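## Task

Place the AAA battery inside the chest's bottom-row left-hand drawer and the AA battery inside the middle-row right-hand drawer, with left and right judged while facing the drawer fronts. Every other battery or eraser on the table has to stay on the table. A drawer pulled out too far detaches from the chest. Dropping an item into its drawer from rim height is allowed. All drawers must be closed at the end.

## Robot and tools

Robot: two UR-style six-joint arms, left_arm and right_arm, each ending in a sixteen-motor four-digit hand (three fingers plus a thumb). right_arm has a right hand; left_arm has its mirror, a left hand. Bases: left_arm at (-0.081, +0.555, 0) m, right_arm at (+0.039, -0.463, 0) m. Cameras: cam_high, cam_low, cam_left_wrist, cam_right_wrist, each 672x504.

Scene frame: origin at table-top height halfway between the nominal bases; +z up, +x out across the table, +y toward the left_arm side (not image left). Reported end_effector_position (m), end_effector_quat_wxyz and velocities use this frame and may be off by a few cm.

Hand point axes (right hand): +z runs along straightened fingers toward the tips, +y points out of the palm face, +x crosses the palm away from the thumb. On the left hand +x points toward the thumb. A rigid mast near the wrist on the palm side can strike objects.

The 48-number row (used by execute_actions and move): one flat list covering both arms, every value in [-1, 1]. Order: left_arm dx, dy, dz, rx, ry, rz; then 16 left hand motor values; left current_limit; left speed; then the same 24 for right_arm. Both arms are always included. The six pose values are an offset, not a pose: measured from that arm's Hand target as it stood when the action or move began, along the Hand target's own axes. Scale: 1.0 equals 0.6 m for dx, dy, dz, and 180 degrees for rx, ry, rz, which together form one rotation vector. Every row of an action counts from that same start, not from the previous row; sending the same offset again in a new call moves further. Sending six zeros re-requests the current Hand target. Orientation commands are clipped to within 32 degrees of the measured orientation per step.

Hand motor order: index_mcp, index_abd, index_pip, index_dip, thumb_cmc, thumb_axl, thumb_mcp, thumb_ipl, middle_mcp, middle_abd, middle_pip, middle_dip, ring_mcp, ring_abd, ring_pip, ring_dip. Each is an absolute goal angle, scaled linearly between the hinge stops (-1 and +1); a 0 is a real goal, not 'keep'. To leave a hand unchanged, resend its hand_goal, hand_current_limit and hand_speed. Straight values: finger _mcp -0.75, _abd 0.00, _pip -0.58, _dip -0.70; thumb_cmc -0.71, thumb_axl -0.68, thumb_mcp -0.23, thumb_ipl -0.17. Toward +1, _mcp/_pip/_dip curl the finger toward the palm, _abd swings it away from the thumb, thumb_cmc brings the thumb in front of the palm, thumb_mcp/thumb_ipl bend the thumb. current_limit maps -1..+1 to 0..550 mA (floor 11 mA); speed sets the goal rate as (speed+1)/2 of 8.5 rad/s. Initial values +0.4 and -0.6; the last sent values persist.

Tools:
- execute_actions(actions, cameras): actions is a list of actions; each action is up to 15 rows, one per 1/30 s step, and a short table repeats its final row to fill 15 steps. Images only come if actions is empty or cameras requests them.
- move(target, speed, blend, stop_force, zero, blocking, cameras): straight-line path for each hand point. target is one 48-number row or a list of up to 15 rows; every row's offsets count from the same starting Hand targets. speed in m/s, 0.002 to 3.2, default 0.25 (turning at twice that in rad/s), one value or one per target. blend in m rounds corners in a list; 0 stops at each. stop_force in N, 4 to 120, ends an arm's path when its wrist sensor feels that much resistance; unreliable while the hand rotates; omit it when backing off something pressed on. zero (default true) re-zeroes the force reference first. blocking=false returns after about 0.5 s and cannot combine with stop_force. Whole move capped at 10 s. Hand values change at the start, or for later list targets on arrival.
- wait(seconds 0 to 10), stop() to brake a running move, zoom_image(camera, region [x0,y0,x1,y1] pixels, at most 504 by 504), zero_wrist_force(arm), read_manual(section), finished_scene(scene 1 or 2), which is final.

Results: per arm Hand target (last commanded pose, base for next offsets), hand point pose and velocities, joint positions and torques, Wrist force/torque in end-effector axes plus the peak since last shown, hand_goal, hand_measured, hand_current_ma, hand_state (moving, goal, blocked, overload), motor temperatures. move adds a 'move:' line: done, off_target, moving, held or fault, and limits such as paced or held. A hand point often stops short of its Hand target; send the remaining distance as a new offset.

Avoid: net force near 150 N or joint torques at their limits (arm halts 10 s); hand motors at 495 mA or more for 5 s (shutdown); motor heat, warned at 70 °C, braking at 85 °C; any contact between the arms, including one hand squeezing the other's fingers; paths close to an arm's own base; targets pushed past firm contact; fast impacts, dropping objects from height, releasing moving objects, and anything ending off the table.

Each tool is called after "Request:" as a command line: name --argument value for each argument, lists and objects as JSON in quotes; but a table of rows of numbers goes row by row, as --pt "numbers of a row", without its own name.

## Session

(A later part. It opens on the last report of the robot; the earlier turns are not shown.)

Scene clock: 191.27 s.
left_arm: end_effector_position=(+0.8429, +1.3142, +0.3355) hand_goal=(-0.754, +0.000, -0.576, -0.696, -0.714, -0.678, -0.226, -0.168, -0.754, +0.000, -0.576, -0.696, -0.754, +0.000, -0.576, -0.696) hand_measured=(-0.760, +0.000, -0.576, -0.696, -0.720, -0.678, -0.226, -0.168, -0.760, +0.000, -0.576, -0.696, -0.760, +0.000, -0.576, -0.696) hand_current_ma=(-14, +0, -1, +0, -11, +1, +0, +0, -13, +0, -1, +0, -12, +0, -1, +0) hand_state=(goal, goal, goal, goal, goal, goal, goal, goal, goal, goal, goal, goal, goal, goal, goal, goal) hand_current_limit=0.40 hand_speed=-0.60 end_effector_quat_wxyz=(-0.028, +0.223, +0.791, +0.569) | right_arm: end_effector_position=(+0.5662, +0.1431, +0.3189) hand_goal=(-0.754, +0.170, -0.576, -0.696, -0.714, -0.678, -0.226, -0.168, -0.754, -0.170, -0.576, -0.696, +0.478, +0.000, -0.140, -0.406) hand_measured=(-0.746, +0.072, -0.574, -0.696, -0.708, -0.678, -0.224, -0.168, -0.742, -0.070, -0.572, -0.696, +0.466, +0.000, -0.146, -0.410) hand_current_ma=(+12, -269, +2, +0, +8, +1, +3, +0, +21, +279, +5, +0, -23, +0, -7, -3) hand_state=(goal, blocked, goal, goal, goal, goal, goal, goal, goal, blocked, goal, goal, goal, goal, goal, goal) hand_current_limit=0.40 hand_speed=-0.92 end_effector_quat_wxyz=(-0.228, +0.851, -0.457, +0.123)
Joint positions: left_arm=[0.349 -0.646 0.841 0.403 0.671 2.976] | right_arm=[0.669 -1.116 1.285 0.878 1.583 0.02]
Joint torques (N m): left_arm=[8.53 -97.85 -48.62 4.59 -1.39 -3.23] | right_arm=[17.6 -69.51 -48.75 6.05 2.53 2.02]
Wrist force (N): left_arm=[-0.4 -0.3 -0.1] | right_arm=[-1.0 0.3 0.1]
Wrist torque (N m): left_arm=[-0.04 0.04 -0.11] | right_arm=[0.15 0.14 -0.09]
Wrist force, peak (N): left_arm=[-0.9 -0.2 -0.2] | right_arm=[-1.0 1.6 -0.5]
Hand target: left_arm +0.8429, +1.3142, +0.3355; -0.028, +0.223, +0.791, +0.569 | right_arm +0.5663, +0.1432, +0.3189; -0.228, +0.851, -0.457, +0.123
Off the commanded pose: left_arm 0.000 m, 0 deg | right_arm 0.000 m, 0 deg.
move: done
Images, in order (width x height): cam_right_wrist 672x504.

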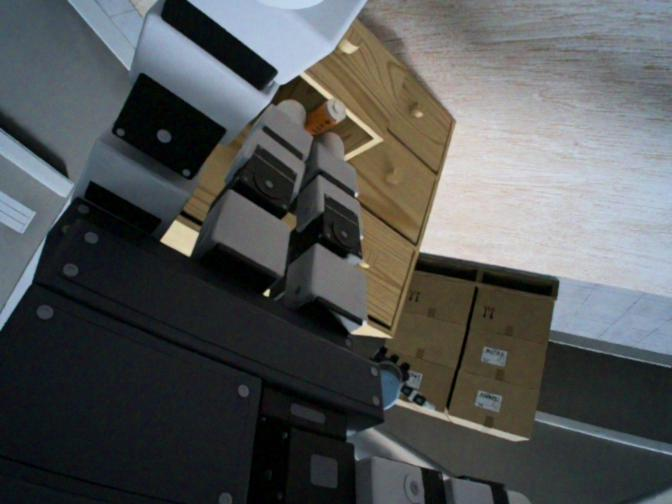

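Request:
move --pt "0 0 0 0 0 0 -0.754 0 -0.576 -0.696 -0.714 -0.678 -0.226 -0.168 -0.754 0 -0.576 -0.696 -0.754 0 -0.576 -0.696 0.4 -0.6 0.0003 -0.0570 0.0673 0 0 0 -0.754 0.17 -0.576 -0.696 -0.714 -0.678 -0.226 -0.168 -0.754 -0.17 -0.576 -0.696 0.479 0 -0.139 -0.406 0.4 -0.92" --pt "0 0 0 0 0 0 -0.754 0 -0.576 -0.696 -0.714 -0.678 -0.226 -0.168 -0.754 0 -0.576 -0.696 -0.754 0 -0.576 -0.696 0.4 -0.6 0.0003 -0.0763 0.1170 0 0 0 -0.754 0.17 -0.576 -0.696 -0.714 -0.678 -0.226 -0.168 -0.754 -0.17 -0.576 -0.696 0.479 0 -0.139 -0.406 0.4 -0.92" --speed 0.07 --blend '[0.01,0]' --stop_force 5 --cameras '["cam_right_wrist"]'

Request:
zoom_image --camera "cam_right_wrist" --region '[220, 0, 520, 240]'

Scene clock: 202.37 s.
left_arm: end_effector_position=(+0.8429, +1.3142, +0.3355) hand_goal=(-0.754, +0.000, -0.576, -0.696, -0.714, -0.678, -0.226, -0.168, -0.754, +0.000, -0.576, -0.696, -0.754, +0.000, -0.576, -0.696) hand_measured=(-0.760, +0.000, -0.576, -0.696, -0.720, -0.678, -0.226, -0.168, -0.760, +0.000, -0.576, -0.696, -0.760, +0.000, -0.576, -0.696) hand_current_ma=(-14, +0, -1, +0, -11, +1, +0, +0, -13, +0, -1, +0, -12, +0, -1, +0) hand_state=(goal, goal, goal, goal, goal, goal, goal, goal, goal, goal, goal, goal, goal, goal, goal, goal) hand_current_limit=0.40 hand_speed=-0.60 end_effector_quat_wxyz=(-0.028, +0.223, +0.791, +0.569) | right_arm: end_effector_position=(+0.6287, +0.1843, +0.2810) hand_goal=(-0.754, +0.170, -0.576, -0.696, -0.714, -0.678, -0.226, -0.168, -0.754, -0.170, -0.576, -0.696, +0.478, +0.000, -0.140, -0.406) hand_measured=(-0.746, +0.072, -0.574, -0.696, -0.708, -0.678, -0.224, -0.168, -0.742, -0.070, -0.572, -0.696, +0.466, +0.000, -0.146, -0.410) hand_current_ma=(+12, -269, +2, +0, +8, +1, +3, +0, +21, +279, +5, +0, -23, +0, -7, -3) hand_state=(goal, blocked, goal, goal, goal, goal, goal, goal, goal, blocked, goal, goal, goal, goal, goal, goal) hand_current_limit=0.40 hand_speed=-0.92 end_effector_quat_wxyz=(-0.228, +0.851, -0.457, +0.123)
Joint positions: left_arm=[0.349 -0.646 0.841 0.403 0.671 2.976] | right_arm=[0.666 -0.976 1.137 0.887 1.582 0.018]
Joint torques (N m): left_arm=[5.88 -96.38 -48.01 4.41 -1.36 -3.11] | right_arm=[-14.22 -81.11 -47.82 1.52 -0.75 -4.02]
Wrist force (N): left_arm=[-0.5 0.2 -0.3] | right_arm=[-0.8 0.0 0.2]
Wrist torque (N m): left_arm=[0.04 0.05 -0.13] | right_arm=[0.12 0.12 0.07]
Wrist force, peak (N): left_arm=[-0.8 0.3 -0.4] | right_arm=[-1.2 0.8 -0.3]
Hand target: left_arm +0.8429, +1.3142, +0.3355; -0.028, +0.223, +0.791, +0.569 | right_arm +0.6287, +0.1843, +0.2810; -0.228, +0.851, -0.457, +0.123
Off the commanded pose: left_arm 0.000 m, 0 deg | right_arm 0.000 m, 0 deg.
move: done
Images, in order (width x height): cam_right_wrist 672x504.

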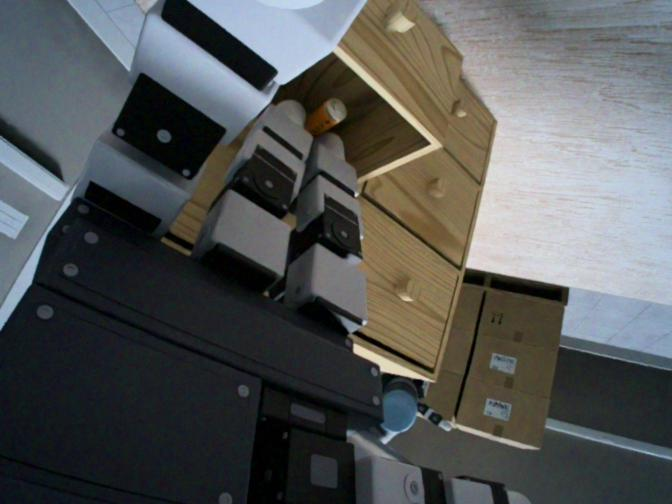

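Scaled by 1.680 from the camera's 672x504 image, which has a finer 960x720 frame.

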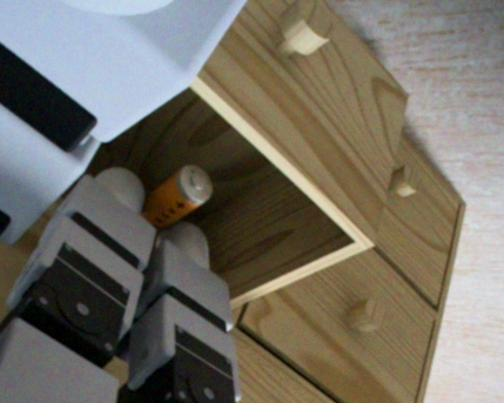

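Request:
move --pt "0 0 0 0 0 0 -0.754 0 -0.576 -0.696 -0.714 -0.678 -0.226 -0.168 -0.754 0 -0.576 -0.696 -0.754 0 -0.576 -0.696 0.4 -0.6 0 0.0083 0.0144 0 0 0 -0.754 0.17 -0.576 -0.696 -0.714 -0.678 -0.226 -0.168 -0.754 -0.17 -0.576 -0.696 0.479 0 -0.139 -0.406 0.4 -0.92" --pt "0 0 0 0 0 0 -0.754 0 -0.576 -0.696 -0.714 -0.678 -0.226 -0.168 -0.754 0 -0.576 -0.696 -0.754 0 -0.576 -0.696 0.4 -0.6 0 0.0083 0.0144 0 0 0 -0.754 -0.05 -0.576 -0.696 -0.714 -0.678 -0.226 -0.168 -0.754 0.05 -0.576 -0.696 0.479 0 -0.139 -0.406 0.4 -0.6" --pt "0 0 0 0 0 0 -0.754 0 -0.576 -0.696 -0.714 -0.678 -0.226 -0.168 -0.754 0 -0.576 -0.696 -0.754 0 -0.576 -0.696 0.4 -0.6 0 -0.0417 -0.0722 0 0 0 -0.754 -0.05 -0.576 -0.696 -0.714 -0.678 -0.226 -0.168 -0.754 0.05 -0.576 -0.696 0.479 0 -0.139 -0.406 0.4 -0.6" --pt "0 0 0 0 0 0 -0.754 0 -0.576 -0.696 -0.714 -0.678 -0.226 -0.168 -0.754 0 -0.576 -0.696 -0.754 0 -0.576 -0.696 0.4 -0.6 -0.0151 0.1975 -0.1525 0.1111 0 0 -0.754 -0.05 -0.576 -0.696 -0.714 -0.678 -0.226 -0.168 -0.754 0.05 -0.576 -0.696 0.479 0 -0.139 -0.406 0.4 -0.6" --speed '[0.05,0.05,0.15,0.25]' --blend '[0,0,0.03,0]' --cameras '["cam_right_wrist","cam_high"]'

Request:
zoom_image --camera "cam_high" --region '[150, 160, 330, 330]'

Scene clock: 225.17 s.
left_arm: end_effector_position=(+0.8429, +1.3142, +0.3355) hand_goal=(-0.754, +0.000, -0.576, -0.696, -0.714, -0.678, -0.226, -0.168, -0.754, +0.000, -0.576, -0.696, -0.754, +0.000, -0.576, -0.696) hand_measured=(-0.760, +0.000, -0.576, -0.696, -0.720, -0.678, -0.226, -0.168, -0.760, +0.000, -0.576, -0.696, -0.760, +0.000, -0.576, -0.696) hand_current_ma=(-14, +0, -1, +0, -11, +1, +0, +0, -13, +0, -1, +0, -12, +0, -1, +0) hand_state=(goal, goal, goal, goal, goal, goal, goal, goal, goal, goal, goal, goal, goal, goal, goal, goal) hand_current_limit=0.40 hand_speed=-0.60 end_effector_quat_wxyz=(-0.028, +0.223, +0.791, +0.569) | right_arm: end_effector_position=(+0.5001, +0.1099, +0.3010) hand_goal=(-0.754, -0.050, -0.576, -0.696, -0.714, -0.678, -0.226, -0.168, -0.754, +0.050, -0.576, -0.696, +0.478, +0.000, -0.140, -0.406) hand_measured=(-0.746, -0.046, -0.574, -0.696, -0.708, -0.678, -0.224, -0.168, -0.742, +0.046, -0.572, -0.696, +0.466, +0.000, -0.146, -0.410) hand_current_ma=(+12, +3, +2, +0, +8, +1, +3, +0, +21, -3, +5, +0, -23, +0, -7, -3) hand_state=(goal, goal, goal, goal, goal, goal, goal, goal, goal, goal, goal, goal, goal, goal, goal, goal) hand_current_limit=0.40 hand_speed=-0.60 end_effector_quat_wxyz=(-0.372, +0.799, -0.429, +0.200)
Joint positions: left_arm=[0.349 -0.646 0.841 0.403 0.671 2.976] | right_arm=[0.691 -1.397 1.695 0.401 1.606 0.029]
Joint torques (N m): left_arm=[6.72 -98.77 -47.71 4.48 -1.03 -3.29] | right_arm=[17.31 -74.44 -27.27 -2.04 -0.97 3.47]
Wrist force (N): left_arm=[-0.2 0.2 0.5] | right_arm=[-0.9 0.1 -0.3]
Wrist torque (N m): left_arm=[-0.04 0.03 -0.10] | right_arm=[0.26 0.19 -0.12]
Wrist force, peak (N): left_arm=[-0.8 0.2 -0.3] | right_arm=[-1.0 1.5 -1.0]
Hand target: left_arm +0.8429, +1.3142, +0.3355; -0.028, +0.223, +0.791, +0.569 | right_arm +0.5000, +0.1099, +0.3010; -0.372, +0.799, -0.429, +0.200
Off the commanded pose: left_arm 0.000 m, 0 deg | right_arm 0.000 m, 0 deg.
move: done
Images, in order (width x height): cam_high 672x504, cam_right_wrist 672x504.

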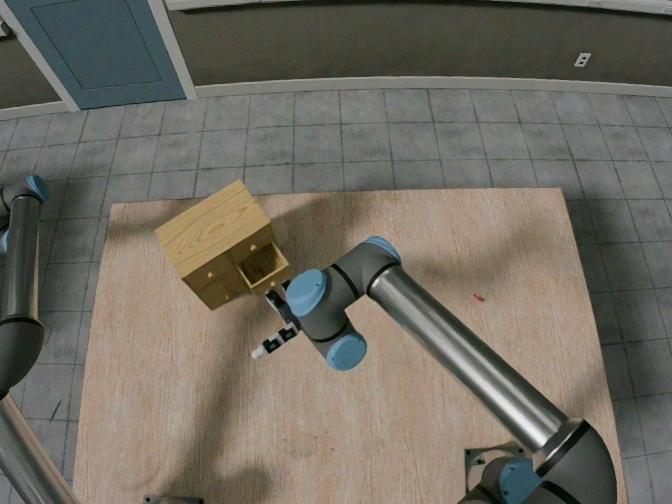

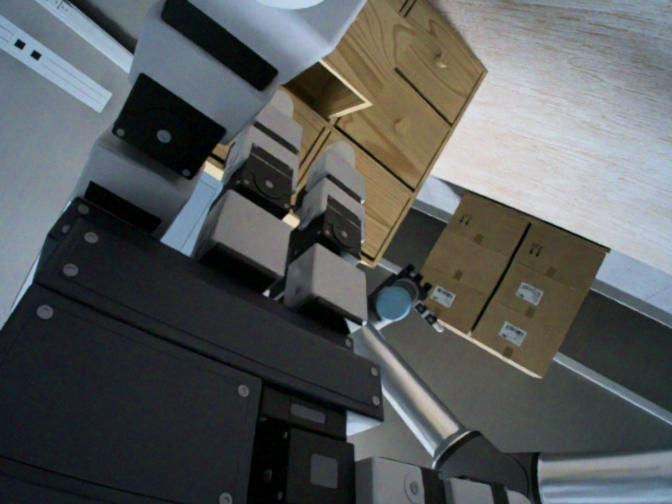

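Scaled by 2.800 from the camera's 672x504 image, which has a finer 960x720 frame.

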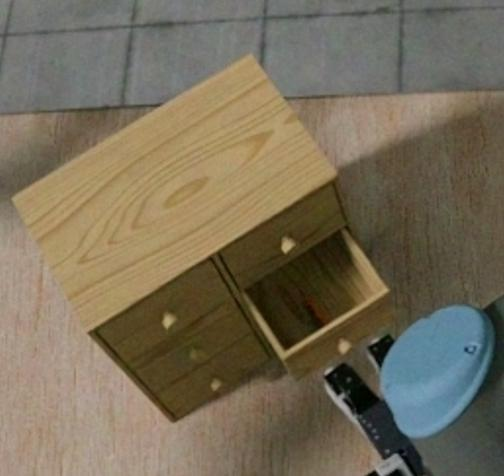

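Request:
execute_actions --actions '[]' --cameras '["cam_high"]'

Scene clock: 246.93 s.
left_arm: end_effector_position=(+0.8429, +1.3142, +0.3355) hand_goal=(-0.754, +0.000, -0.576, -0.696, -0.714, -0.678, -0.226, -0.168, -0.754, +0.000, -0.576, -0.696, -0.754, +0.000, -0.576, -0.696) hand_measured=(-0.760, +0.000, -0.576, -0.696, -0.720, -0.678, -0.226, -0.168, -0.760, +0.000, -0.576, -0.696, -0.760, +0.000, -0.576, -0.696) hand_current_ma=(-14, +0, -1, +0, -11, +1, +0, +0, -13, +0, -1, +0, -12, +0, -1, +0) hand_state=(goal, goal, goal, goal, goal, goal, goal, goal, goal, goal, goal, goal, goal, goal, goal, goal) hand_current_limit=0.40 hand_speed=-0.60 end_effector_quat_wxyz=(-0.028, +0.223, +0.791, +0.569) | right_arm: end_effector_position=(+0.5000, +0.1099, +0.3010) hand_goal=(-0.754, -0.050, -0.576, -0.696, -0.714, -0.678, -0.226, -0.168, -0.754, +0.050, -0.576, -0.696, +0.478, +0.000, -0.140, -0.406) hand_measured=(-0.746, -0.046, -0.574, -0.696, -0.708, -0.678, -0.224, -0.168, -0.742, +0.046, -0.572, -0.696, +0.466, +0.000, -0.146, -0.410) hand_current_ma=(+12, +3, +2, +0, +8, +1, +3, +0, +21, -3, +5, +0, -23, +0, -7, -3) hand_state=(goal, goal, goal, goal, goal, goal, goal, goal, goal, goal, goal, goal, goal, goal, goal, goal) hand_current_limit=0.40 hand_speed=-0.60 end_effector_quat_wxyz=(-0.372, +0.799, -0.429, +0.200)
Joint positions: left_arm=[0.349 -0.646 0.841 0.403 0.671 2.976] | right_arm=[0.691 -1.397 1.695 0.401 1.606 0.029]
Joint velocities: within noise
Joint torques (N m): left_arm=[5.64 -97.63 -48.36 4.24 -1.01 -3.51] | right_arm=[16.77 -73.58 -27.06 -1.94 -0.85 3.6]
Motor temperatures (°C): left_arm=[33 30 36 52 40 39] | right_arm=[33 36 35 42 45 38]
Wrist force (N): left_arm=[-0.4 0.0 0.2] | right_arm=[-0.9 0.1 0.0]
Wrist torque (N m): left_arm=[-0.02 0.04 -0.12] | right_arm=[0.23 0.18 -0.13]
Wrist force, peak (N): left_arm=[-1.0 -0.2 0.1] | right_arm=[-1.1 0.1 -0.5]
Hand target: left_arm +0.8429, +1.3142, +0.3355; -0.028, +0.223, +0.791, +0.569 | right_arm +0.5000, +0.1099, +0.3010; -0.372, +0.799, -0.429, +0.200
Off the commanded pose: left_arm 0.000 m, 0 deg | right_arm 0.000 m, 0 deg.
Images, in order (width x height): cam_high 672x504.

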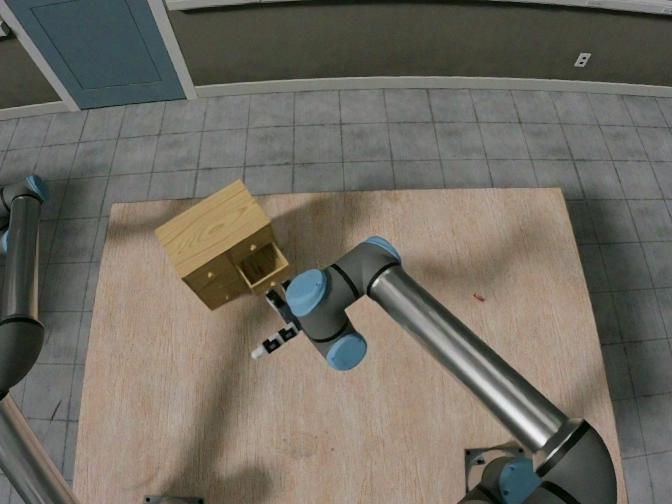

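Request:
move --target '[0,0,0,0,0,0,-0.754,0,-0.576,-0.696,-0.714,-0.678,-0.226,-0.168,-0.754,0,-0.576,-0.696,-0.754,0,-0.576,-0.696,0.4,-0.6,0.0152,0.1333,0.1632,0,0,0,-0.754,-0.13,-0.576,-0.696,-0.714,-0.678,-0.226,-0.168,-0.754,0.13,-0.576,-0.696,0.479,0,-0.139,-0.406,0.4,-0.8]' --speed 0.2 --cameras '["cam_right_wrist"]'

Scene clock: 254.50 s.
left_arm: end_effector_position=(+0.8429, +1.3142, +0.3355) hand_goal=(-0.754, +0.000, -0.576, -0.696, -0.714, -0.678, -0.226, -0.168, -0.754, +0.000, -0.576, -0.696, -0.754, +0.000, -0.576, -0.696) hand_measured=(-0.760, +0.000, -0.576, -0.696, -0.720, -0.678, -0.226, -0.168, -0.760, +0.000, -0.576, -0.696, -0.760, +0.000, -0.576, -0.696) hand_current_ma=(-14, +0, -1, +0, -11, +1, +0, +0, -13, +0, -1, +0, -12, +0, -1, +0) hand_state=(goal, goal, goal, goal, goal, goal, goal, goal, goal, goal, goal, goal, goal, goal, goal, goal) hand_current_limit=0.40 hand_speed=-0.60 end_effector_quat_wxyz=(-0.028, +0.223, +0.791, +0.569) | right_arm: end_effector_position=(+0.5247, +0.1152, +0.1770) hand_goal=(-0.754, -0.130, -0.576, -0.696, -0.714, -0.678, -0.226, -0.168, -0.754, +0.130, -0.576, -0.696, +0.478, +0.000, -0.140, -0.406) hand_measured=(-0.746, -0.126, -0.574, -0.696, -0.708, -0.678, -0.224, -0.168, -0.742, +0.126, -0.572, -0.696, +0.466, +0.000, -0.146, -0.410) hand_current_ma=(+12, +3, +2, +0, +8, +1, +3, +0, +21, -4, +5, +0, -23, +0, -7, -3) hand_state=(goal, goal, goal, goal, goal, goal, goal, goal, goal, goal, goal, goal, goal, goal, goal, goal) hand_current_limit=0.40 hand_speed=-0.80 end_effector_quat_wxyz=(-0.372, +0.799, -0.429, +0.200)
Joint positions: left_arm=[0.349 -0.646 0.841 0.403 0.671 2.976] | right_arm=[0.673 -1.286 1.791 0.194 1.593 0.018]
Joint torques (N m): left_arm=[3.83 -98.12 -47.54 4.48 -1.23 -3.14] | right_arm=[-14.49 -50.93 -22.83 -2.34 -2.14 -3.72]
Wrist force (N): left_arm=[-0.3 0.2 0.1] | right_arm=[-0.9 0.2 -0.1]
Wrist torque (N m): left_arm=[0.01 0.04 -0.11] | right_arm=[0.23 0.15 0.10]
Wrist force, peak (N): left_arm=[-0.9 0.3 -0.1] | right_arm=[-0.8 -1.1 -1.5]
Hand target: left_arm +0.8429, +1.3142, +0.3355; -0.028, +0.223, +0.791, +0.569 | right_arm +0.5247, +0.1153, +0.1768; -0.372, +0.799, -0.429, +0.200
Off the commanded pose: left_arm 0.000 m, 0 deg | right_arm 0.000 m, 0 deg.
move: done
Images, in order (width x height): cam_right_wrist 672x504.

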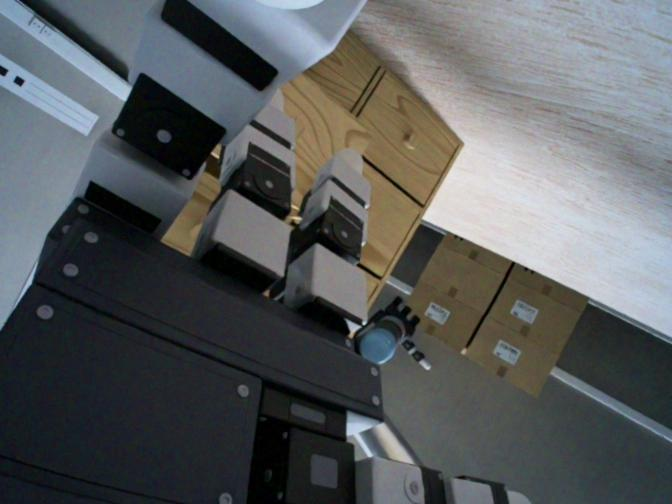

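Request:
zoom_image --camera "cam_right_wrist" --region '[180, 60, 430, 270]'

Scaled by 2.016 from the camera's 672x504 image, which has a finer 960x720 frame.

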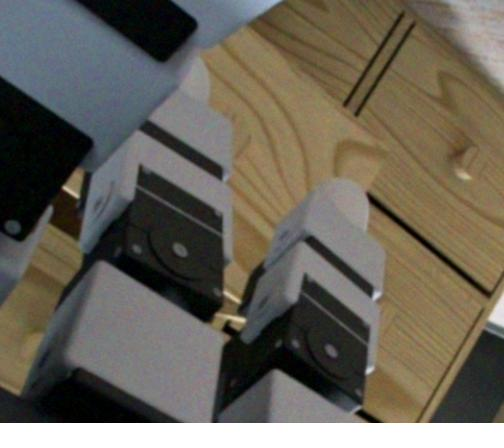

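Request:
zoom_image --camera "cam_right_wrist" --region '[230, 80, 390, 230]'

Request:
execute_actions --actions '[]' --cameras '["cam_high"]'

Request:
zoom_image --camera "cam_high" --region '[150, 170, 340, 360]'

Scaled by 3.150 from the camera's 672x504 image, which has a finer 960x720 frame.

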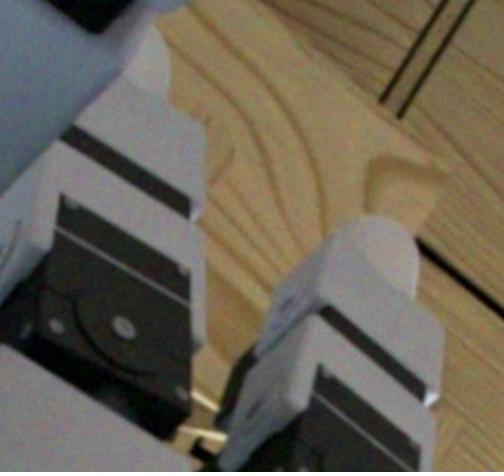

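Scene clock: 268.97 s.
left_arm: end_effector_position=(+0.8429, +1.3142, +0.3355) hand_goal=(-0.754, +0.000, -0.576, -0.696, -0.714, -0.678, -0.226, -0.168, -0.754, +0.000, -0.576, -0.696, -0.754, +0.000, -0.576, -0.696) hand_measured=(-0.760, +0.000, -0.576, -0.696, -0.720, -0.678, -0.226, -0.168, -0.760, +0.000, -0.576, -0.696, -0.760, +0.000, -0.576, -0.696) hand_current_ma=(-14, +0, -1, +0, -11, +1, +0, +0, -13, +0, -1, +0, -12, +0, -1, +0) hand_state=(goal, goal, goal, goal, goal, goal, goal, goal, goal, goal, goal, goal, goal, goal, goal, goal) hand_current_limit=0.40 hand_speed=-0.60 end_effector_quat_wxyz=(-0.028, +0.223, +0.791, +0.569) | right_arm: end_effector_position=(+0.5247, +0.1153, +0.1768) hand_goal=(-0.754, -0.130, -0.576, -0.696, -0.714, -0.678, -0.226, -0.168, -0.754, +0.130, -0.576, -0.696, +0.478, +0.000, -0.140, -0.406) hand_measured=(-0.746, -0.126, -0.574, -0.696, -0.708, -0.678, -0.224, -0.168, -0.742, +0.126, -0.572, -0.696, +0.466, +0.000, -0.146, -0.410) hand_current_ma=(+12, +3, +2, +0, +8, +1, +3, +0, +21, -4, +5, +0, -23, +0, -7, -3) hand_state=(goal, goal, goal, goal, goal, goal, goal, goal, goal, goal, goal, goal, goal, goal, goal, goal) hand_current_limit=0.40 hand_speed=-0.80 end_effector_quat_wxyz=(-0.372, +0.799, -0.429, +0.200)
Joint positions: left_arm=[0.349 -0.646 0.841 0.403 0.671 2.976] | right_arm=[0.673 -1.286 1.791 0.194 1.593 0.018]
Joint velocities: within noise
Joint torques (N m): left_arm=[3.58 -98.34 -48.28 4.74 -1.16 -3.33] | right_arm=[-14.04 -51.65 -22.65 -1.69 -1.98 -3.75]
Motor temperatures (°C): left_arm=[33 30 36 52 39 39] | right_arm=[33 36 35 42 45 38]
Wrist force (N): left_arm=[-0.4 -0.1 -0.1] | right_arm=[-1.0 0.1 -0.5]
Wrist torque (N m): left_arm=[-0.02 0.04 -0.11] | right_arm=[0.27 0.17 0.09]
Wrist force, peak (N): left_arm=[-0.8 -0.5 0.0] | right_arm=[-1.1 0.1 -0.7]
Hand target: left_arm +0.8429, +1.3142, +0.3355; -0.028, +0.223, +0.791, +0.569 | right_arm +0.5247, +0.1153, +0.1768; -0.372, +0.799, -0.429, +0.200
Off the commanded pose: left_arm 0.000 m, 0 deg | right_arm 0.000 m, 0 deg.
Images, in order (width x height): cam_high 672x504.

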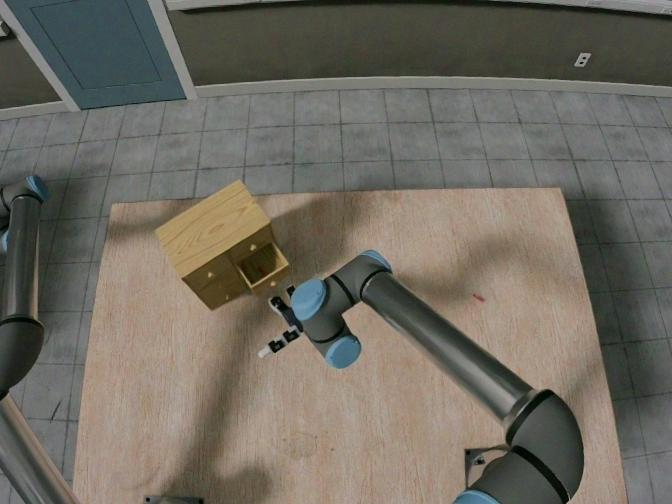

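Scaled by 2.653 from the camera's 672x504 image, which has a finer 960x720 frame.

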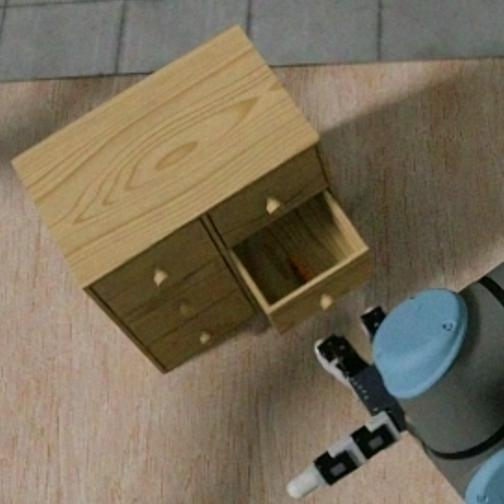

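Request:
move --target '[0,0,0,0,0,0,-0.754,0,-0.576,-0.696,-0.714,-0.678,-0.226,-0.168,-0.754,0,-0.576,-0.696,-0.754,0,-0.576,-0.696,0.4,-0.6,0,-0.0535,0.0638,0,0,0,-0.754,-0.13,-0.576,-0.696,-0.714,-0.678,-0.226,-0.168,-0.754,0.13,-0.576,-0.696,0.479,0,-0.139,-0.406,0.4,-0.8]' --speed 0.06 --stop_force 5 --cameras '["cam_right_wrist"]'

Request:
zoom_image --camera "cam_right_wrist" --region '[180, 60, 430, 270]'

Scene clock: 279.80 s.
left_arm: end_effector_position=(+0.8429, +1.3142, +0.3355) hand_goal=(-0.754, +0.000, -0.576, -0.696, -0.714, -0.678, -0.226, -0.168, -0.754, +0.000, -0.576, -0.696, -0.754, +0.000, -0.576, -0.696) hand_measured=(-0.760, +0.000, -0.576, -0.696, -0.720, -0.678, -0.226, -0.168, -0.760, +0.000, -0.576, -0.696, -0.760, +0.000, -0.576, -0.696) hand_current_ma=(-14, +0, -1, +0, -11, +1, +0, +0, -13, +0, -1, +0, -12, +0, -1, +0) hand_state=(goal, goal, goal, goal, goal, goal, goal, goal, goal, goal, goal, goal, goal, goal, goal, goal) hand_current_limit=0.40 hand_speed=-0.60 end_effector_quat_wxyz=(-0.028, +0.223, +0.791, +0.569) | right_arm: end_effector_position=(+0.5664, +0.1429, +0.1768) hand_goal=(-0.754, -0.130, -0.576, -0.696, -0.714, -0.678, -0.226, -0.168, -0.754, +0.130, -0.576, -0.696, +0.478, +0.000, -0.140, -0.406) hand_measured=(-0.746, -0.126, -0.574, -0.696, -0.708, -0.678, -0.224, -0.168, -0.742, +0.126, -0.572, -0.696, +0.466, +0.000, -0.146, -0.410) hand_current_ma=(+13, +3, +2, +0, +8, +1, +3, +0, +21, -3, +5, +0, -23, +0, -7, -3) hand_state=(goal, goal, goal, goal, goal, goal, goal, goal, goal, goal, goal, goal, goal, goal, goal, goal) hand_current_limit=0.40 hand_speed=-0.80 end_effector_quat_wxyz=(-0.372, +0.799, -0.429, +0.200)
Joint positions: left_arm=[0.349 -0.646 0.841 0.403 0.671 2.976] | right_arm=[0.671 -1.213 1.691 0.221 1.591 0.017]
Joint torques (N m): left_arm=[1.14 -99.36 -47.54 4.25 -1.02 -3.2] | right_arm=[-16.52 -57.42 -44.72 4.17 -1.58 -3.95]
Wrist force (N): left_arm=[-0.5 0.1 0.1] | right_arm=[-1.1 0.4 -1.7]
Wrist torque (N m): left_arm=[-0.01 0.07 -0.13] | right_arm=[0.35 0.18 0.11]
Wrist force, peak (N): left_arm=[-1.2 -0.3 -0.7] | right_arm=[-1.0 0.5 -1.9]
Hand target: left_arm +0.8429, +1.3142, +0.3355; -0.028, +0.223, +0.791, +0.569 | right_arm +0.5664, +0.1429, +0.1768; -0.372, +0.799, -0.429, +0.200
Off the commanded pose: left_arm 0.000 m, 0 deg | right_arm 0.000 m, 0 deg.
move: done
Images, in order (width x height): cam_right_wrist 672x504.

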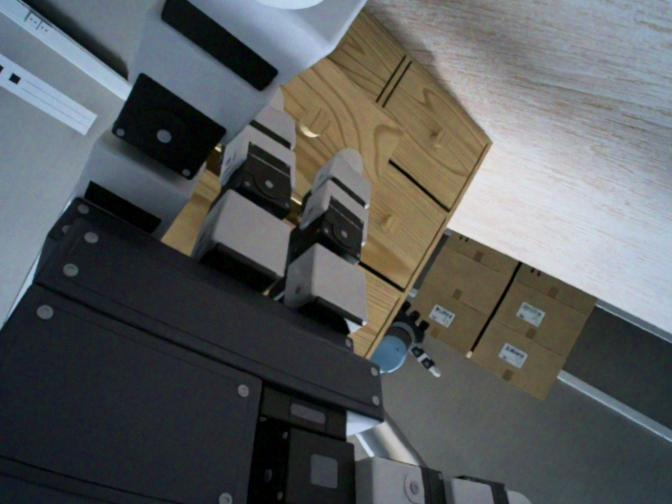

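Scaled by 2.016 from the camera's 672x504 image, which has a finer 960x720 frame.

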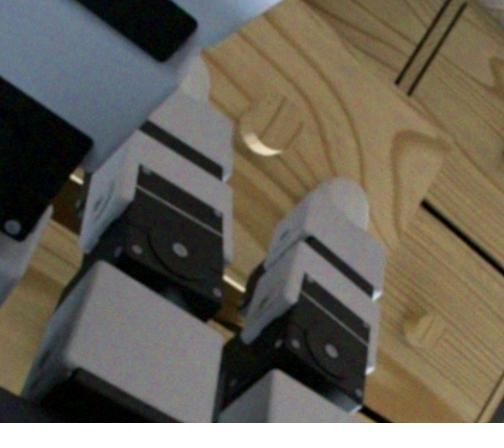

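Request:
move --target '[0,0,0,0,0,0,-0.754,0,-0.576,-0.696,-0.714,-0.678,-0.226,-0.168,-0.754,0,-0.576,-0.696,-0.754,0,-0.576,-0.696,0.4,-0.6,0,0,0,0,0,0,-0.754,0.15,-0.576,-0.696,-0.714,-0.678,-0.226,-0.168,-0.754,-0.15,-0.576,-0.696,0.479,0,-0.139,-0.406,0.5,-0.85]' --speed 0.06

Request:
move --target '[0,0,0,0,0,0,-0.754,0,-0.576,-0.696,-0.714,-0.678,-0.226,-0.168,-0.754,0,-0.576,-0.696,-0.754,0,-0.576,-0.696,0.4,-0.6,0,-0.0803,0.0958,0,0,0,-0.754,0.15,-0.576,-0.696,-0.714,-0.678,-0.226,-0.168,-0.754,-0.15,-0.576,-0.696,0.479,0,-0.139,-0.406,0.5,-0.85]' --speed 0.04 --stop_force 7 --cameras '["cam_high"]'

Request:
zoom_image --camera "cam_high" --region '[150, 170, 340, 360]'

Scene clock: 286.50 s.
left_arm: end_effector_position=(+0.8429, +1.3142, +0.3355) hand_goal=(-0.754, +0.000, -0.576, -0.696, -0.714, -0.678, -0.226, -0.168, -0.754, +0.000, -0.576, -0.696, -0.754, +0.000, -0.576, -0.696) hand_measured=(-0.760, +0.000, -0.576, -0.696, -0.720, -0.678, -0.226, -0.168, -0.760, +0.000, -0.576, -0.696, -0.760, +0.000, -0.576, -0.696) hand_current_ma=(-14, +0, -1, +0, -11, +1, +0, +0, -13, +0, -1, +0, -12, +0, -1, +0) hand_state=(goal, goal, goal, goal, goal, goal, goal, goal, goal, goal, goal, goal, goal, goal, goal, goal) hand_current_limit=0.40 hand_speed=-0.60 end_effector_quat_wxyz=(-0.028, +0.223, +0.791, +0.569) | right_arm: end_effector_position=(+0.5664, +0.1429, +0.1768) hand_goal=(-0.754, +0.150, -0.576, -0.696, -0.714, -0.678, -0.226, -0.168, -0.754, -0.150, -0.576, -0.696, +0.478, +0.000, -0.140, -0.406) hand_measured=(-0.746, +0.052, -0.574, -0.696, -0.708, -0.678, -0.224, -0.168, -0.742, -0.050, -0.572, -0.696, +0.466, +0.000, -0.146, -0.410) hand_current_ma=(+14, -268, +2, +0, +8, +1, +3, +0, +21, +277, +5, +0, -23, +0, -7, -3) hand_state=(goal, moving, goal, goal, goal, goal, goal, goal, goal, moving, goal, goal, goal, goal, goal, goal) hand_current_limit=0.50 hand_speed=-0.85 end_effector_quat_wxyz=(-0.372, +0.799, -0.429, +0.200)
Joint positions: left_arm=[0.349 -0.646 0.841 0.403 0.671 2.976] | right_arm=[0.671 -1.213 1.691 0.221 1.591 0.017]
Joint torques (N m): left_arm=[0.93 -97.55 -47.47 4.35 -1.14 -3.33] | right_arm=[-13.95 -61.29 -44.6 4.28 0.24 -3.73]
Wrist force (N): left_arm=[-0.2 -0.1 -0.4] | right_arm=[-0.8 -0.2 0.2]
Wrist torque (N m): left_arm=[0.01 0.01 -0.10] | right_arm=[0.17 0.13 0.13]
Wrist force, peak (N): left_arm=[-0.7 -0.4 -0.3] | right_arm=[-0.9 0.1 -2.1]
Hand target: left_arm +0.8429, +1.3142, +0.3355; -0.028, +0.223, +0.791, +0.569 | right_arm +0.5664, +0.1429, +0.1768; -0.372, +0.799, -0.429, +0.200
Off the commanded pose: left_arm 0.000 m, 0 deg | right_arm 0.000 m, 0 deg.
move: done

Scene clock: 289.53 s.
left_arm: end_effector_position=(+0.8429, +1.3142, +0.3355) hand_goal=(-0.754, +0.000, -0.576, -0.696, -0.714, -0.678, -0.226, -0.168, -0.754, +0.000, -0.576, -0.696, -0.754, +0.000, -0.576, -0.696) hand_measured=(-0.760, +0.000, -0.576, -0.696, -0.720, -0.678, -0.226, -0.168, -0.760, +0.000, -0.576, -0.696, -0.760, +0.000, -0.576, -0.696) hand_current_ma=(-14, +0, -1, +0, -11, +1, +0, +0, -13, +0, -1, +0, -12, +0, -1, +0) hand_state=(goal, goal, goal, goal, goal, goal, goal, goal, goal, goal, goal, goal, goal, goal, goal, goal) hand_current_limit=0.40 hand_speed=-0.60 end_effector_quat_wxyz=(-0.028, +0.223, +0.791, +0.569) | right_arm: end_effector_position=(+0.6289, +0.1843, +0.1767) hand_goal=(-0.754, +0.150, -0.576, -0.696, -0.714, -0.678, -0.226, -0.168, -0.754, -0.150, -0.576, -0.696, +0.478, +0.000, -0.140, -0.406) hand_measured=(-0.766, +0.062, -0.586, -0.700, -0.708, -0.678, -0.224, -0.168, -0.764, -0.046, -0.584, -0.698, +0.466, +0.000, -0.146, -0.410) hand_current_ma=(-22, -231, -16, -6, +8, +1, +3, +0, -16, +287, -11, -2, -23, +0, -7, -3) hand_state=(goal, blocked, goal, goal, goal, goal, goal, goal, goal, blocked, goal, goal, goal, goal, goal, goal) hand_current_limit=0.50 hand_speed=-0.85 end_effector_quat_wxyz=(-0.372, +0.799, -0.429, +0.200)
Joint positions: left_arm=[0.349 -0.646 0.841 0.403 0.671 2.976] | right_arm=[0.668 -1.104 1.529 0.274 1.589 0.015]
Joint torques (N m): left_arm=[-0.58 -98.16 -47.06 4.39 -1.01 -3.35] | right_arm=[-11.49 -63.93 -43.81 4.45 -3.55 -4.02]
Wrist force (N): left_arm=[0.0 0.3 -0.2] | right_arm=[2.6 -2.0 -6.1]
Wrist torque (N m): left_arm=[0.04 0.00 -0.10] | right_arm=[0.91 0.65 0.35]
Wrist force, peak (N): left_arm=[-0.9 0.1 -0.1] | right_arm=[2.6 -2.0 -6.3]
Hand target: left_arm +0.8429, +1.3142, +0.3355; -0.028, +0.223, +0.791, +0.569 | right_arm +0.6289, +0.1843, +0.1767; -0.372, +0.799, -0.429, +0.200
Off the commanded pose: left_arm 0.000 m, 0 deg | right_arm 0.000 m, 0 deg.
move: done
Images, in order (width x height): cam_high 672x504.

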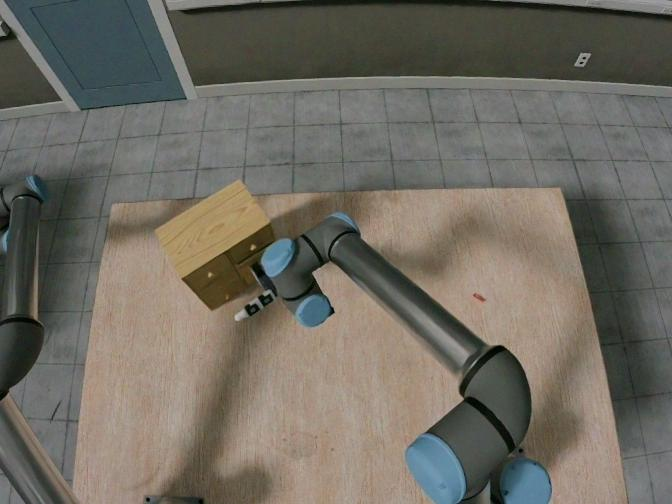

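Scaled by 2.653 from the camera's 672x504 image, which has a finer 960x720 frame.

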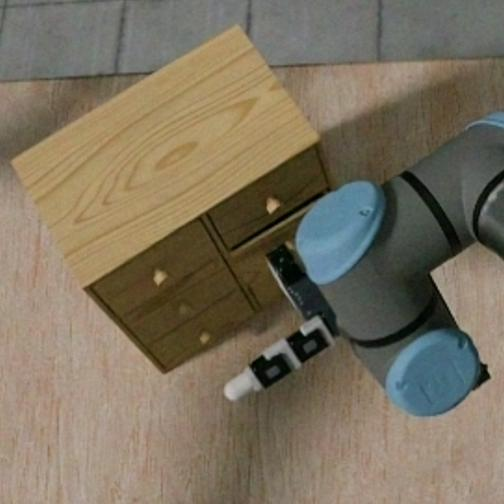

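Request:
move --pt "0 0 0 0 0 0 -0.754 0 -0.576 -0.696 -0.714 -0.678 -0.226 -0.168 -0.754 0 -0.576 -0.696 -0.754 0 -0.576 -0.696 0.4 -0.6 0.0033 0 0 0 0 0 -0.754 0.15 -0.576 -0.696 -0.714 -0.678 -0.226 -0.168 -0.754 -0.15 -0.576 -0.696 0.479 0 -0.139 -0.406 0.5 -0.85" --pt "0 0 0 0 0 0 -0.754 0 -0.576 -0.696 -0.714 -0.678 -0.226 -0.168 -0.754 0 -0.576 -0.696 -0.754 0 -0.576 -0.696 0.4 -0.6 0.0033 -0.0134 0.016 0 0 0 -0.754 0.15 -0.576 -0.696 -0.714 -0.678 -0.226 -0.168 -0.754 -0.15 -0.576 -0.696 0.479 0 -0.139 -0.406 0.5 -0.85" --speed '[0.02,0.01]' --stop_force 7 --cameras '["cam_high"]'

Request:
zoom_image --camera "cam_high" --region '[150, 170, 340, 360]'

Scene clock: 296.70 s.
left_arm: end_effector_position=(+0.8429, +1.3142, +0.3355) hand_goal=(-0.754, +0.000, -0.576, -0.696, -0.714, -0.678, -0.226, -0.168, -0.754, +0.000, -0.576, -0.696, -0.754, +0.000, -0.576, -0.696) hand_measured=(-0.760, +0.000, -0.576, -0.696, -0.720, -0.678, -0.226, -0.168, -0.760, +0.000, -0.576, -0.696, -0.760, +0.000, -0.576, -0.696) hand_current_ma=(-14, +0, -1, +0, -11, +1, +0, +0, -13, +0, -1, +0, -12, +0, -1, +0) hand_state=(goal, goal, goal, goal, goal, goal, goal, goal, goal, goal, goal, goal, goal, goal, goal, goal) hand_current_limit=0.40 hand_speed=-0.60 end_effector_quat_wxyz=(-0.028, +0.223, +0.791, +0.569) | right_arm: end_effector_position=(+0.6382, +0.1881, +0.1767) hand_goal=(-0.754, +0.150, -0.576, -0.696, -0.714, -0.678, -0.226, -0.168, -0.754, -0.150, -0.576, -0.696, +0.478, +0.000, -0.140, -0.406) hand_measured=(-0.764, +0.062, -0.586, -0.702, -0.708, -0.678, -0.224, -0.168, -0.762, -0.046, -0.584, -0.700, +0.466, +0.000, -0.146, -0.410) hand_current_ma=(-17, -231, -16, -9, +8, +1, +3, +0, -13, +287, -12, -4, -23, +0, -7, -3) hand_state=(goal, blocked, goal, goal, goal, goal, goal, goal, goal, blocked, goal, goal, goal, goal, goal, goal) hand_current_limit=0.50 hand_speed=-0.85 end_effector_quat_wxyz=(-0.372, +0.799, -0.429, +0.200)
Joint positions: left_arm=[0.349 -0.646 0.841 0.403 0.671 2.976] | right_arm=[0.665 -1.09 1.508 0.281 1.587 0.013]
Joint torques (N m): left_arm=[-0.58 -97.41 -47.58 4.18 -1.13 -3.26] | right_arm=[-8.05 -90.88 -22.76 -2.52 -1.73 -3.02]
Wrist force (N): left_arm=[-0.2 0.2 0.3] | right_arm=[1.2 -1.2 -8.9]
Wrist torque (N m): left_arm=[-0.02 0.02 -0.10] | right_arm=[1.14 0.46 0.25]
Wrist force, peak (N): left_arm=[-0.8 -0.6 0.2] | right_arm=[1.3 -0.5 -18.1]
Hand target: left_arm +0.8429, +1.3142, +0.3355; -0.028, +0.223, +0.791, +0.569 | right_arm +0.6382, +0.1881, +0.1767; -0.372, +0.799, -0.429, +0.200 (not the last commanded pose)
Off the commanded pose: left_arm 0.000 m, 0 deg | right_arm 0.003 m, 0 deg.
move: contact (right_arm); path passed 1 of 2 targets
Images, in order (width x height): cam_high 672x504.

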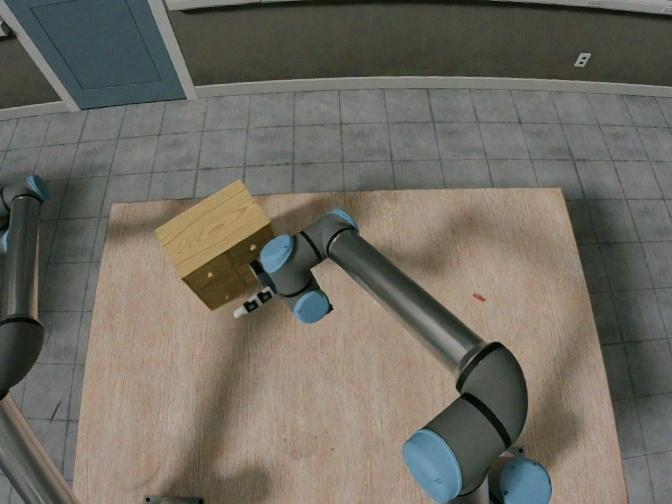

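Scaled by 2.653 from the camera's 672x504 image, which has a finer 960x720 frame.

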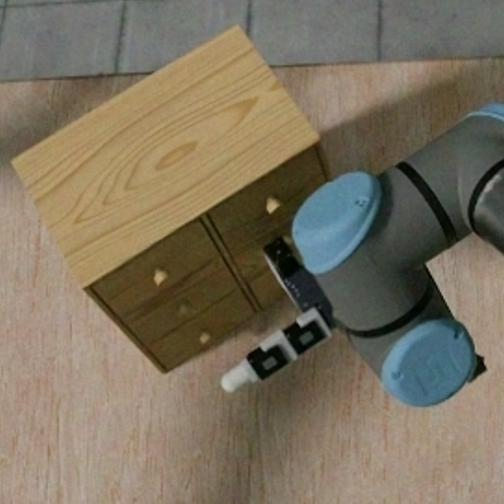

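Request:
move --target '[0,0,0,0,0,0,-0.754,0,-0.576,-0.696,-0.714,-0.678,-0.226,-0.168,-0.754,0,-0.576,-0.696,-0.754,0,-0.576,-0.696,0.4,-0.6,0,0,0,0,0,0,-0.754,-0.13,-0.576,-0.696,-0.714,-0.678,-0.226,-0.168,-0.754,0.13,-0.576,-0.696,0.479,0,-0.139,-0.406,0.4,-0.8]' --speed 0.06

Request:
move --pt "0 0 0 0 0 0 -0.754 0 -0.576 -0.696 -0.714 -0.678 -0.226 -0.168 -0.754 0 -0.576 -0.696 -0.754 0 -0.576 -0.696 0.4 -0.6 0 0.0535 -0.0638 0 0 0 -0.754 -0.13 -0.576 -0.696 -0.714 -0.678 -0.226 -0.168 -0.754 0.13 -0.576 -0.696 0.479 0 -0.139 -0.406 0.4 -0.8" --pt "0 0 0 0 0 0 -0.754 0 -0.576 -0.696 -0.714 -0.678 -0.226 -0.168 -0.754 0 -0.576 -0.696 -0.754 0 -0.576 -0.696 0.4 -0.6 -0.2498 0.177 0.0403 0 0 0 -0.754 -0.13 -0.576 -0.696 -0.714 -0.678 -0.226 -0.168 -0.754 0.13 -0.576 -0.696 0.479 0 -0.139 -0.406 0.4 -0.8" --speed '[0.12,0.15]' --blend '[0.01,0]' --cameras '["cam_high","cam_right_wrist"]'

Request:
zoom_image --camera "cam_right_wrist" --region '[180, 60, 430, 270]'

Request:
zoom_image --camera "cam_high" --region '[150, 170, 340, 360]'

Scene clock: 309.67 s.
left_arm: end_effector_position=(+0.8429, +1.3142, +0.3355) hand_goal=(-0.754, +0.000, -0.576, -0.696, -0.714, -0.678, -0.226, -0.168, -0.754, +0.000, -0.576, -0.696, -0.754, +0.000, -0.576, -0.696) hand_measured=(-0.760, +0.000, -0.576, -0.696, -0.720, -0.678, -0.226, -0.168, -0.760, +0.000, -0.576, -0.696, -0.760, +0.000, -0.576, -0.696) hand_current_ma=(-14, +0, -1, +0, -11, +1, +0, +0, -13, +0, -1, +0, -12, +0, -1, +0) hand_state=(goal, goal, goal, goal, goal, goal, goal, goal, goal, goal, goal, goal, goal, goal, goal, goal) hand_current_limit=0.40 hand_speed=-0.60 end_effector_quat_wxyz=(-0.028, +0.223, +0.791, +0.569) | right_arm: end_effector_position=(+0.6382, +0.1881, +0.1767) hand_goal=(-0.754, -0.130, -0.576, -0.696, -0.714, -0.678, -0.226, -0.168, -0.754, +0.130, -0.576, -0.696, +0.478, +0.000, -0.140, -0.406) hand_measured=(-0.748, -0.126, -0.576, -0.698, -0.708, -0.678, -0.224, -0.168, -0.748, +0.126, -0.576, -0.698, +0.466, +0.000, -0.146, -0.410) hand_current_ma=(+8, +3, +0, -3, +8, +1, +3, +0, +8, -4, +0, -2, -23, +0, -7, -3) hand_state=(goal, goal, goal, goal, goal, goal, goal, goal, goal, goal, goal, goal, goal, goal, goal, goal) hand_current_limit=0.40 hand_speed=-0.80 end_effector_quat_wxyz=(-0.372, +0.799, -0.429, +0.200)
Joint positions: left_arm=[0.349 -0.646 0.841 0.403 0.671 2.976] | right_arm=[0.665 -1.09 1.508 0.281 1.587 0.013]
Joint torques (N m): left_arm=[-2.65 -97.96 -47.3 4.23 -1 -3.3] | right_arm=[12.16 -92.68 -27.63 -0.9 0.17 -0.59]
Wrist force (N): left_arm=[-0.5 0.0 0.3] | right_arm=[-1.1 0.5 -0.4]
Wrist torque (N m): left_arm=[-0.03 0.07 -0.13] | right_arm=[0.29 0.20 0.08]
Wrist force, peak (N): left_arm=[-0.8 -0.3 -0.7] | right_arm=[1.2 -1.5 -9.1]
Hand target: left_arm +0.8429, +1.3142, +0.3355; -0.028, +0.223, +0.791, +0.569 | right_arm +0.6382, +0.1881, +0.1767; -0.372, +0.799, -0.429, +0.200
Off the commanded pose: left_arm 0.000 m, 0 deg | right_arm 0.000 m, 0 deg.
move: done

Scene clock: 311.87 s.
left_arm: end_effector_position=(+0.8429, +1.3142, +0.3355) hand_goal=(-0.754, +0.000, -0.576, -0.696, -0.714, -0.678, -0.226, -0.168, -0.754, +0.000, -0.576, -0.696, -0.754, +0.000, -0.576, -0.696) hand_measured=(-0.760, +0.000, -0.576, -0.696, -0.720, -0.678, -0.226, -0.168, -0.760, +0.000, -0.576, -0.696, -0.760, +0.000, -0.576, -0.696) hand_current_ma=(-14, +0, -1, +0, -11, +1, +0, +0, -13, +0, -1, +0, -12, +0, -1, +0) hand_state=(goal, goal, goal, goal, goal, goal, goal, goal, goal, goal, goal, goal, goal, goal, goal, goal) hand_current_limit=0.40 hand_speed=-0.60 end_effector_quat_wxyz=(-0.028, +0.223, +0.791, +0.569) | right_arm: end_effector_position=(+0.5141, +0.2852, +0.0799) hand_goal=(-0.754, -0.130, -0.576, -0.696, -0.714, -0.678, -0.226, -0.168, -0.754, +0.130, -0.576, -0.696, +0.478, +0.000, -0.140, -0.406) hand_measured=(-0.748, -0.126, -0.576, -0.698, -0.708, -0.678, -0.224, -0.168, -0.748, +0.126, -0.576, -0.698, +0.466, +0.000, -0.146, -0.410) hand_current_ma=(+8, +3, +0, -3, +8, +1, +3, +0, +8, -3, +0, -2, -23, +0, -7, -3) hand_state=(goal, goal, goal, goal, goal, goal, goal, goal, goal, goal, goal, goal, goal, goal, goal, goal) hand_current_limit=0.40 hand_speed=-0.80 end_effector_quat_wxyz=(-0.372, +0.799, -0.429, +0.200)
Joint positions: left_arm=[0.349 -0.646 0.841 0.403 0.671 2.976] | right_arm=[0.877 -1.004 1.564 0.152 1.748 0.151]
Joint torques (N m): left_arm=[-3.27 -98.37 -46.53 4.05 -0.99 -3.22] | right_arm=[16.39 -72 -43.13 -1.62 2.62 3.74]
Wrist force (N): left_arm=[-0.4 0.2 0.2] | right_arm=[-0.9 0.2 0.1]
Wrist torque (N m): left_arm=[-0.01 0.05 -0.12] | right_arm=[0.20 0.16 -0.14]
Wrist force, peak (N): left_arm=[-1.1 -0.1 0.5] | right_arm=[-1.9 0.5 0.7]
Hand target: left_arm +0.8429, +1.3142, +0.3355; -0.028, +0.223, +0.791, +0.569 | right_arm +0.5140, +0.2855, +0.0798; -0.372, +0.799, -0.429, +0.200
Off the commanded pose: left_arm 0.000 m, 0 deg | right_arm 0.000 m, 0 deg.
move: done
Images, in order (width x height): cam_high 672x504, cam_right_wrist 672x504.

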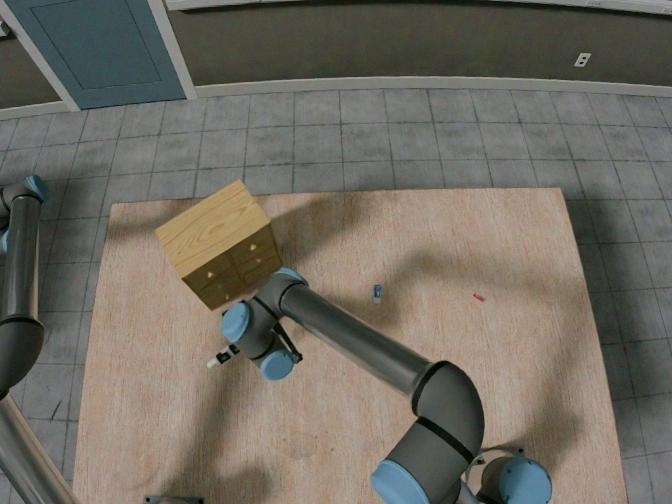

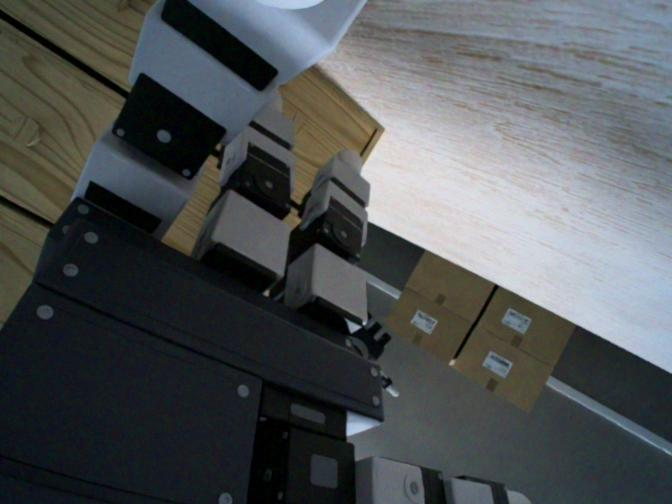

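Scaled by 2.016 from the camera's 672x504 image, which has a finer 960x720 frame.

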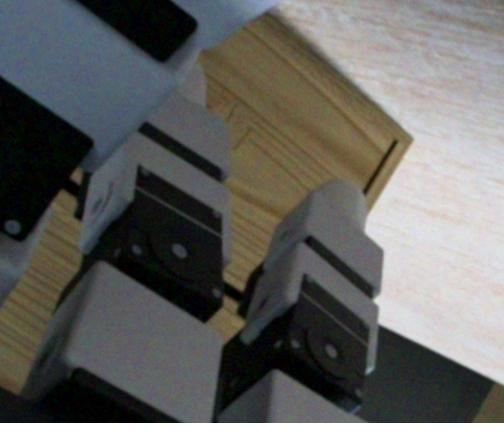

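Scaled by 2.653 from the camera's 672x504 image, which has a finer 960x720 frame.

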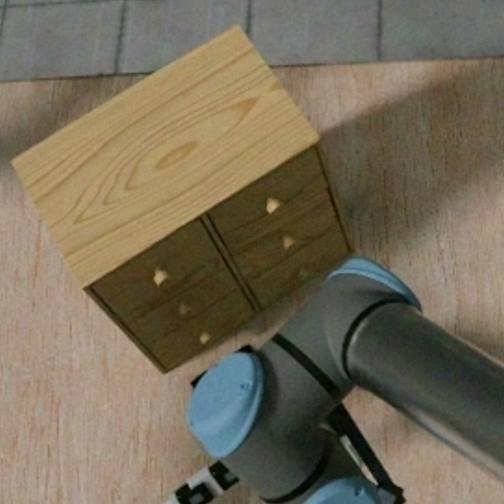

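Request:
zoom_image --camera "cam_right_wrist" --region '[260, 70, 390, 180]'

Scaled by 3.877 from the camera's 672x504 image, which has a finer 960x720 frame.

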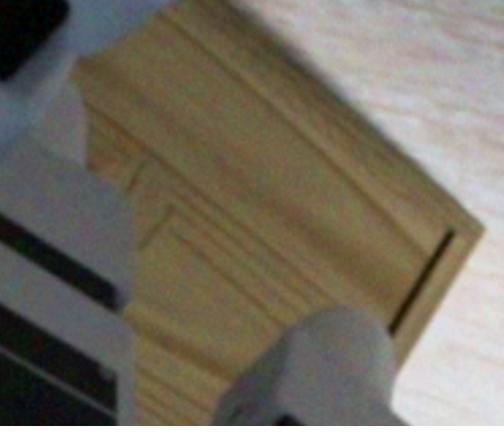

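Request:
move --pt "0 0 0 0 0 0 -0.754 0 -0.576 -0.696 -0.714 -0.678 -0.226 -0.168 -0.754 0 -0.576 -0.696 -0.754 0 -0.576 -0.696 0.4 -0.6 0 -0.0428 0.051 0 0 0 -0.754 -0.13 -0.576 -0.696 -0.714 -0.678 -0.226 -0.168 -0.754 0.13 -0.576 -0.696 0.479 0 -0.139 -0.406 0.4 -0.8" --pt "0 0 0 0 0 0 -0.754 0 -0.576 -0.696 -0.714 -0.678 -0.226 -0.168 -0.754 0 -0.576 -0.696 -0.754 0 -0.576 -0.696 0.4 -0.6 0 -0.0567 0.0676 0 0 0 -0.754 -0.13 -0.576 -0.696 -0.714 -0.678 -0.226 -0.168 -0.754 0.13 -0.576 -0.696 0.479 0 -0.139 -0.406 0.4 -0.8" --speed '[0.05,0.02]' --stop_force 5 --cameras '["cam_right_wrist"]'

Request:
zoom_image --camera "cam_right_wrist" --region '[180, 60, 430, 270]'

Scene clock: 324.87 s.
left_arm: end_effector_position=(+0.8429, +1.3142, +0.3355) hand_goal=(-0.754, +0.000, -0.576, -0.696, -0.714, -0.678, -0.226, -0.168, -0.754, +0.000, -0.576, -0.696, -0.754, +0.000, -0.576, -0.696) hand_measured=(-0.760, +0.000, -0.576, -0.696, -0.720, -0.678, -0.226, -0.168, -0.760, +0.000, -0.576, -0.696, -0.760, +0.000, -0.576, -0.696) hand_current_ma=(-14, +0, -1, +0, -11, +1, +0, +0, -13, +0, -1, +0, -12, +0, -1, +0) hand_state=(goal, goal, goal, goal, goal, goal, goal, goal, goal, goal, goal, goal, goal, goal, goal, goal) hand_current_limit=0.40 hand_speed=-0.60 end_effector_quat_wxyz=(-0.028, +0.223, +0.791, +0.569) | right_arm: end_effector_position=(+0.5581, +0.3147, +0.0797) hand_goal=(-0.754, -0.130, -0.576, -0.696, -0.714, -0.678, -0.226, -0.168, -0.754, +0.130, -0.576, -0.696, +0.478, +0.000, -0.140, -0.406) hand_measured=(-0.748, -0.126, -0.576, -0.698, -0.708, -0.678, -0.224, -0.168, -0.748, +0.128, -0.576, -0.698, +0.466, +0.000, -0.146, -0.410) hand_current_ma=(+9, +3, +0, -2, +8, +1, +3, +0, +10, -1, +0, -2, -23, +0, -7, -3) hand_state=(goal, goal, goal, goal, goal, goal, goal, goal, goal, goal, goal, goal, goal, goal, goal, goal) hand_current_limit=0.40 hand_speed=-0.80 end_effector_quat_wxyz=(-0.372, +0.799, -0.429, +0.200)
Joint positions: left_arm=[0.349 -0.646 0.841 0.403 0.671 2.976] | right_arm=[0.862 -0.935 1.446 0.199 1.737 0.141]
Joint torques (N m): left_arm=[-5.05 -98.78 -46.79 4.11 -1 -3.26] | right_arm=[-15.1 -78.82 -43.96 4.61 -1.84 -3.77]
Wrist force (N): left_arm=[-0.5 -0.6 0.0] | right_arm=[-0.7 0.5 -1.0]
Wrist torque (N m): left_arm=[-0.10 0.04 -0.10] | right_arm=[0.29 0.15 0.17]
Wrist force, peak (N): left_arm=[-1.0 -0.1 -0.3] | right_arm=[-0.8 0.5 -1.3]
Hand target: left_arm +0.8429, +1.3142, +0.3355; -0.028, +0.223, +0.791, +0.569 | right_arm +0.5581, +0.3147, +0.0797; -0.372, +0.799, -0.429, +0.200
Off the commanded pose: left_arm 0.000 m, 0 deg | right_arm 0.000 m, 0 deg.
move: done
Images, in order (width x height): cam_right_wrist 672x504.

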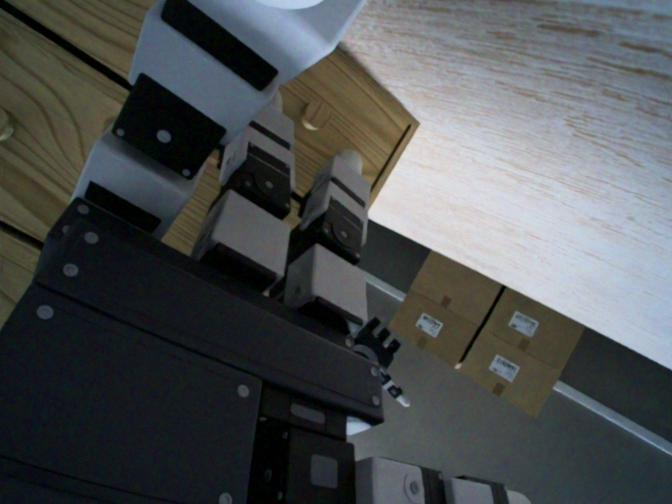

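Scaled by 2.016 from the camera's 672x504 image, which has a finer 960x720 frame.

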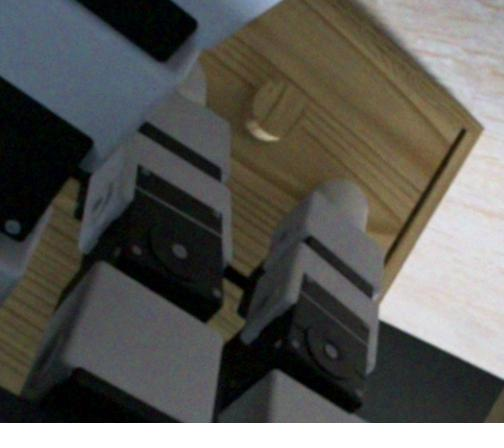

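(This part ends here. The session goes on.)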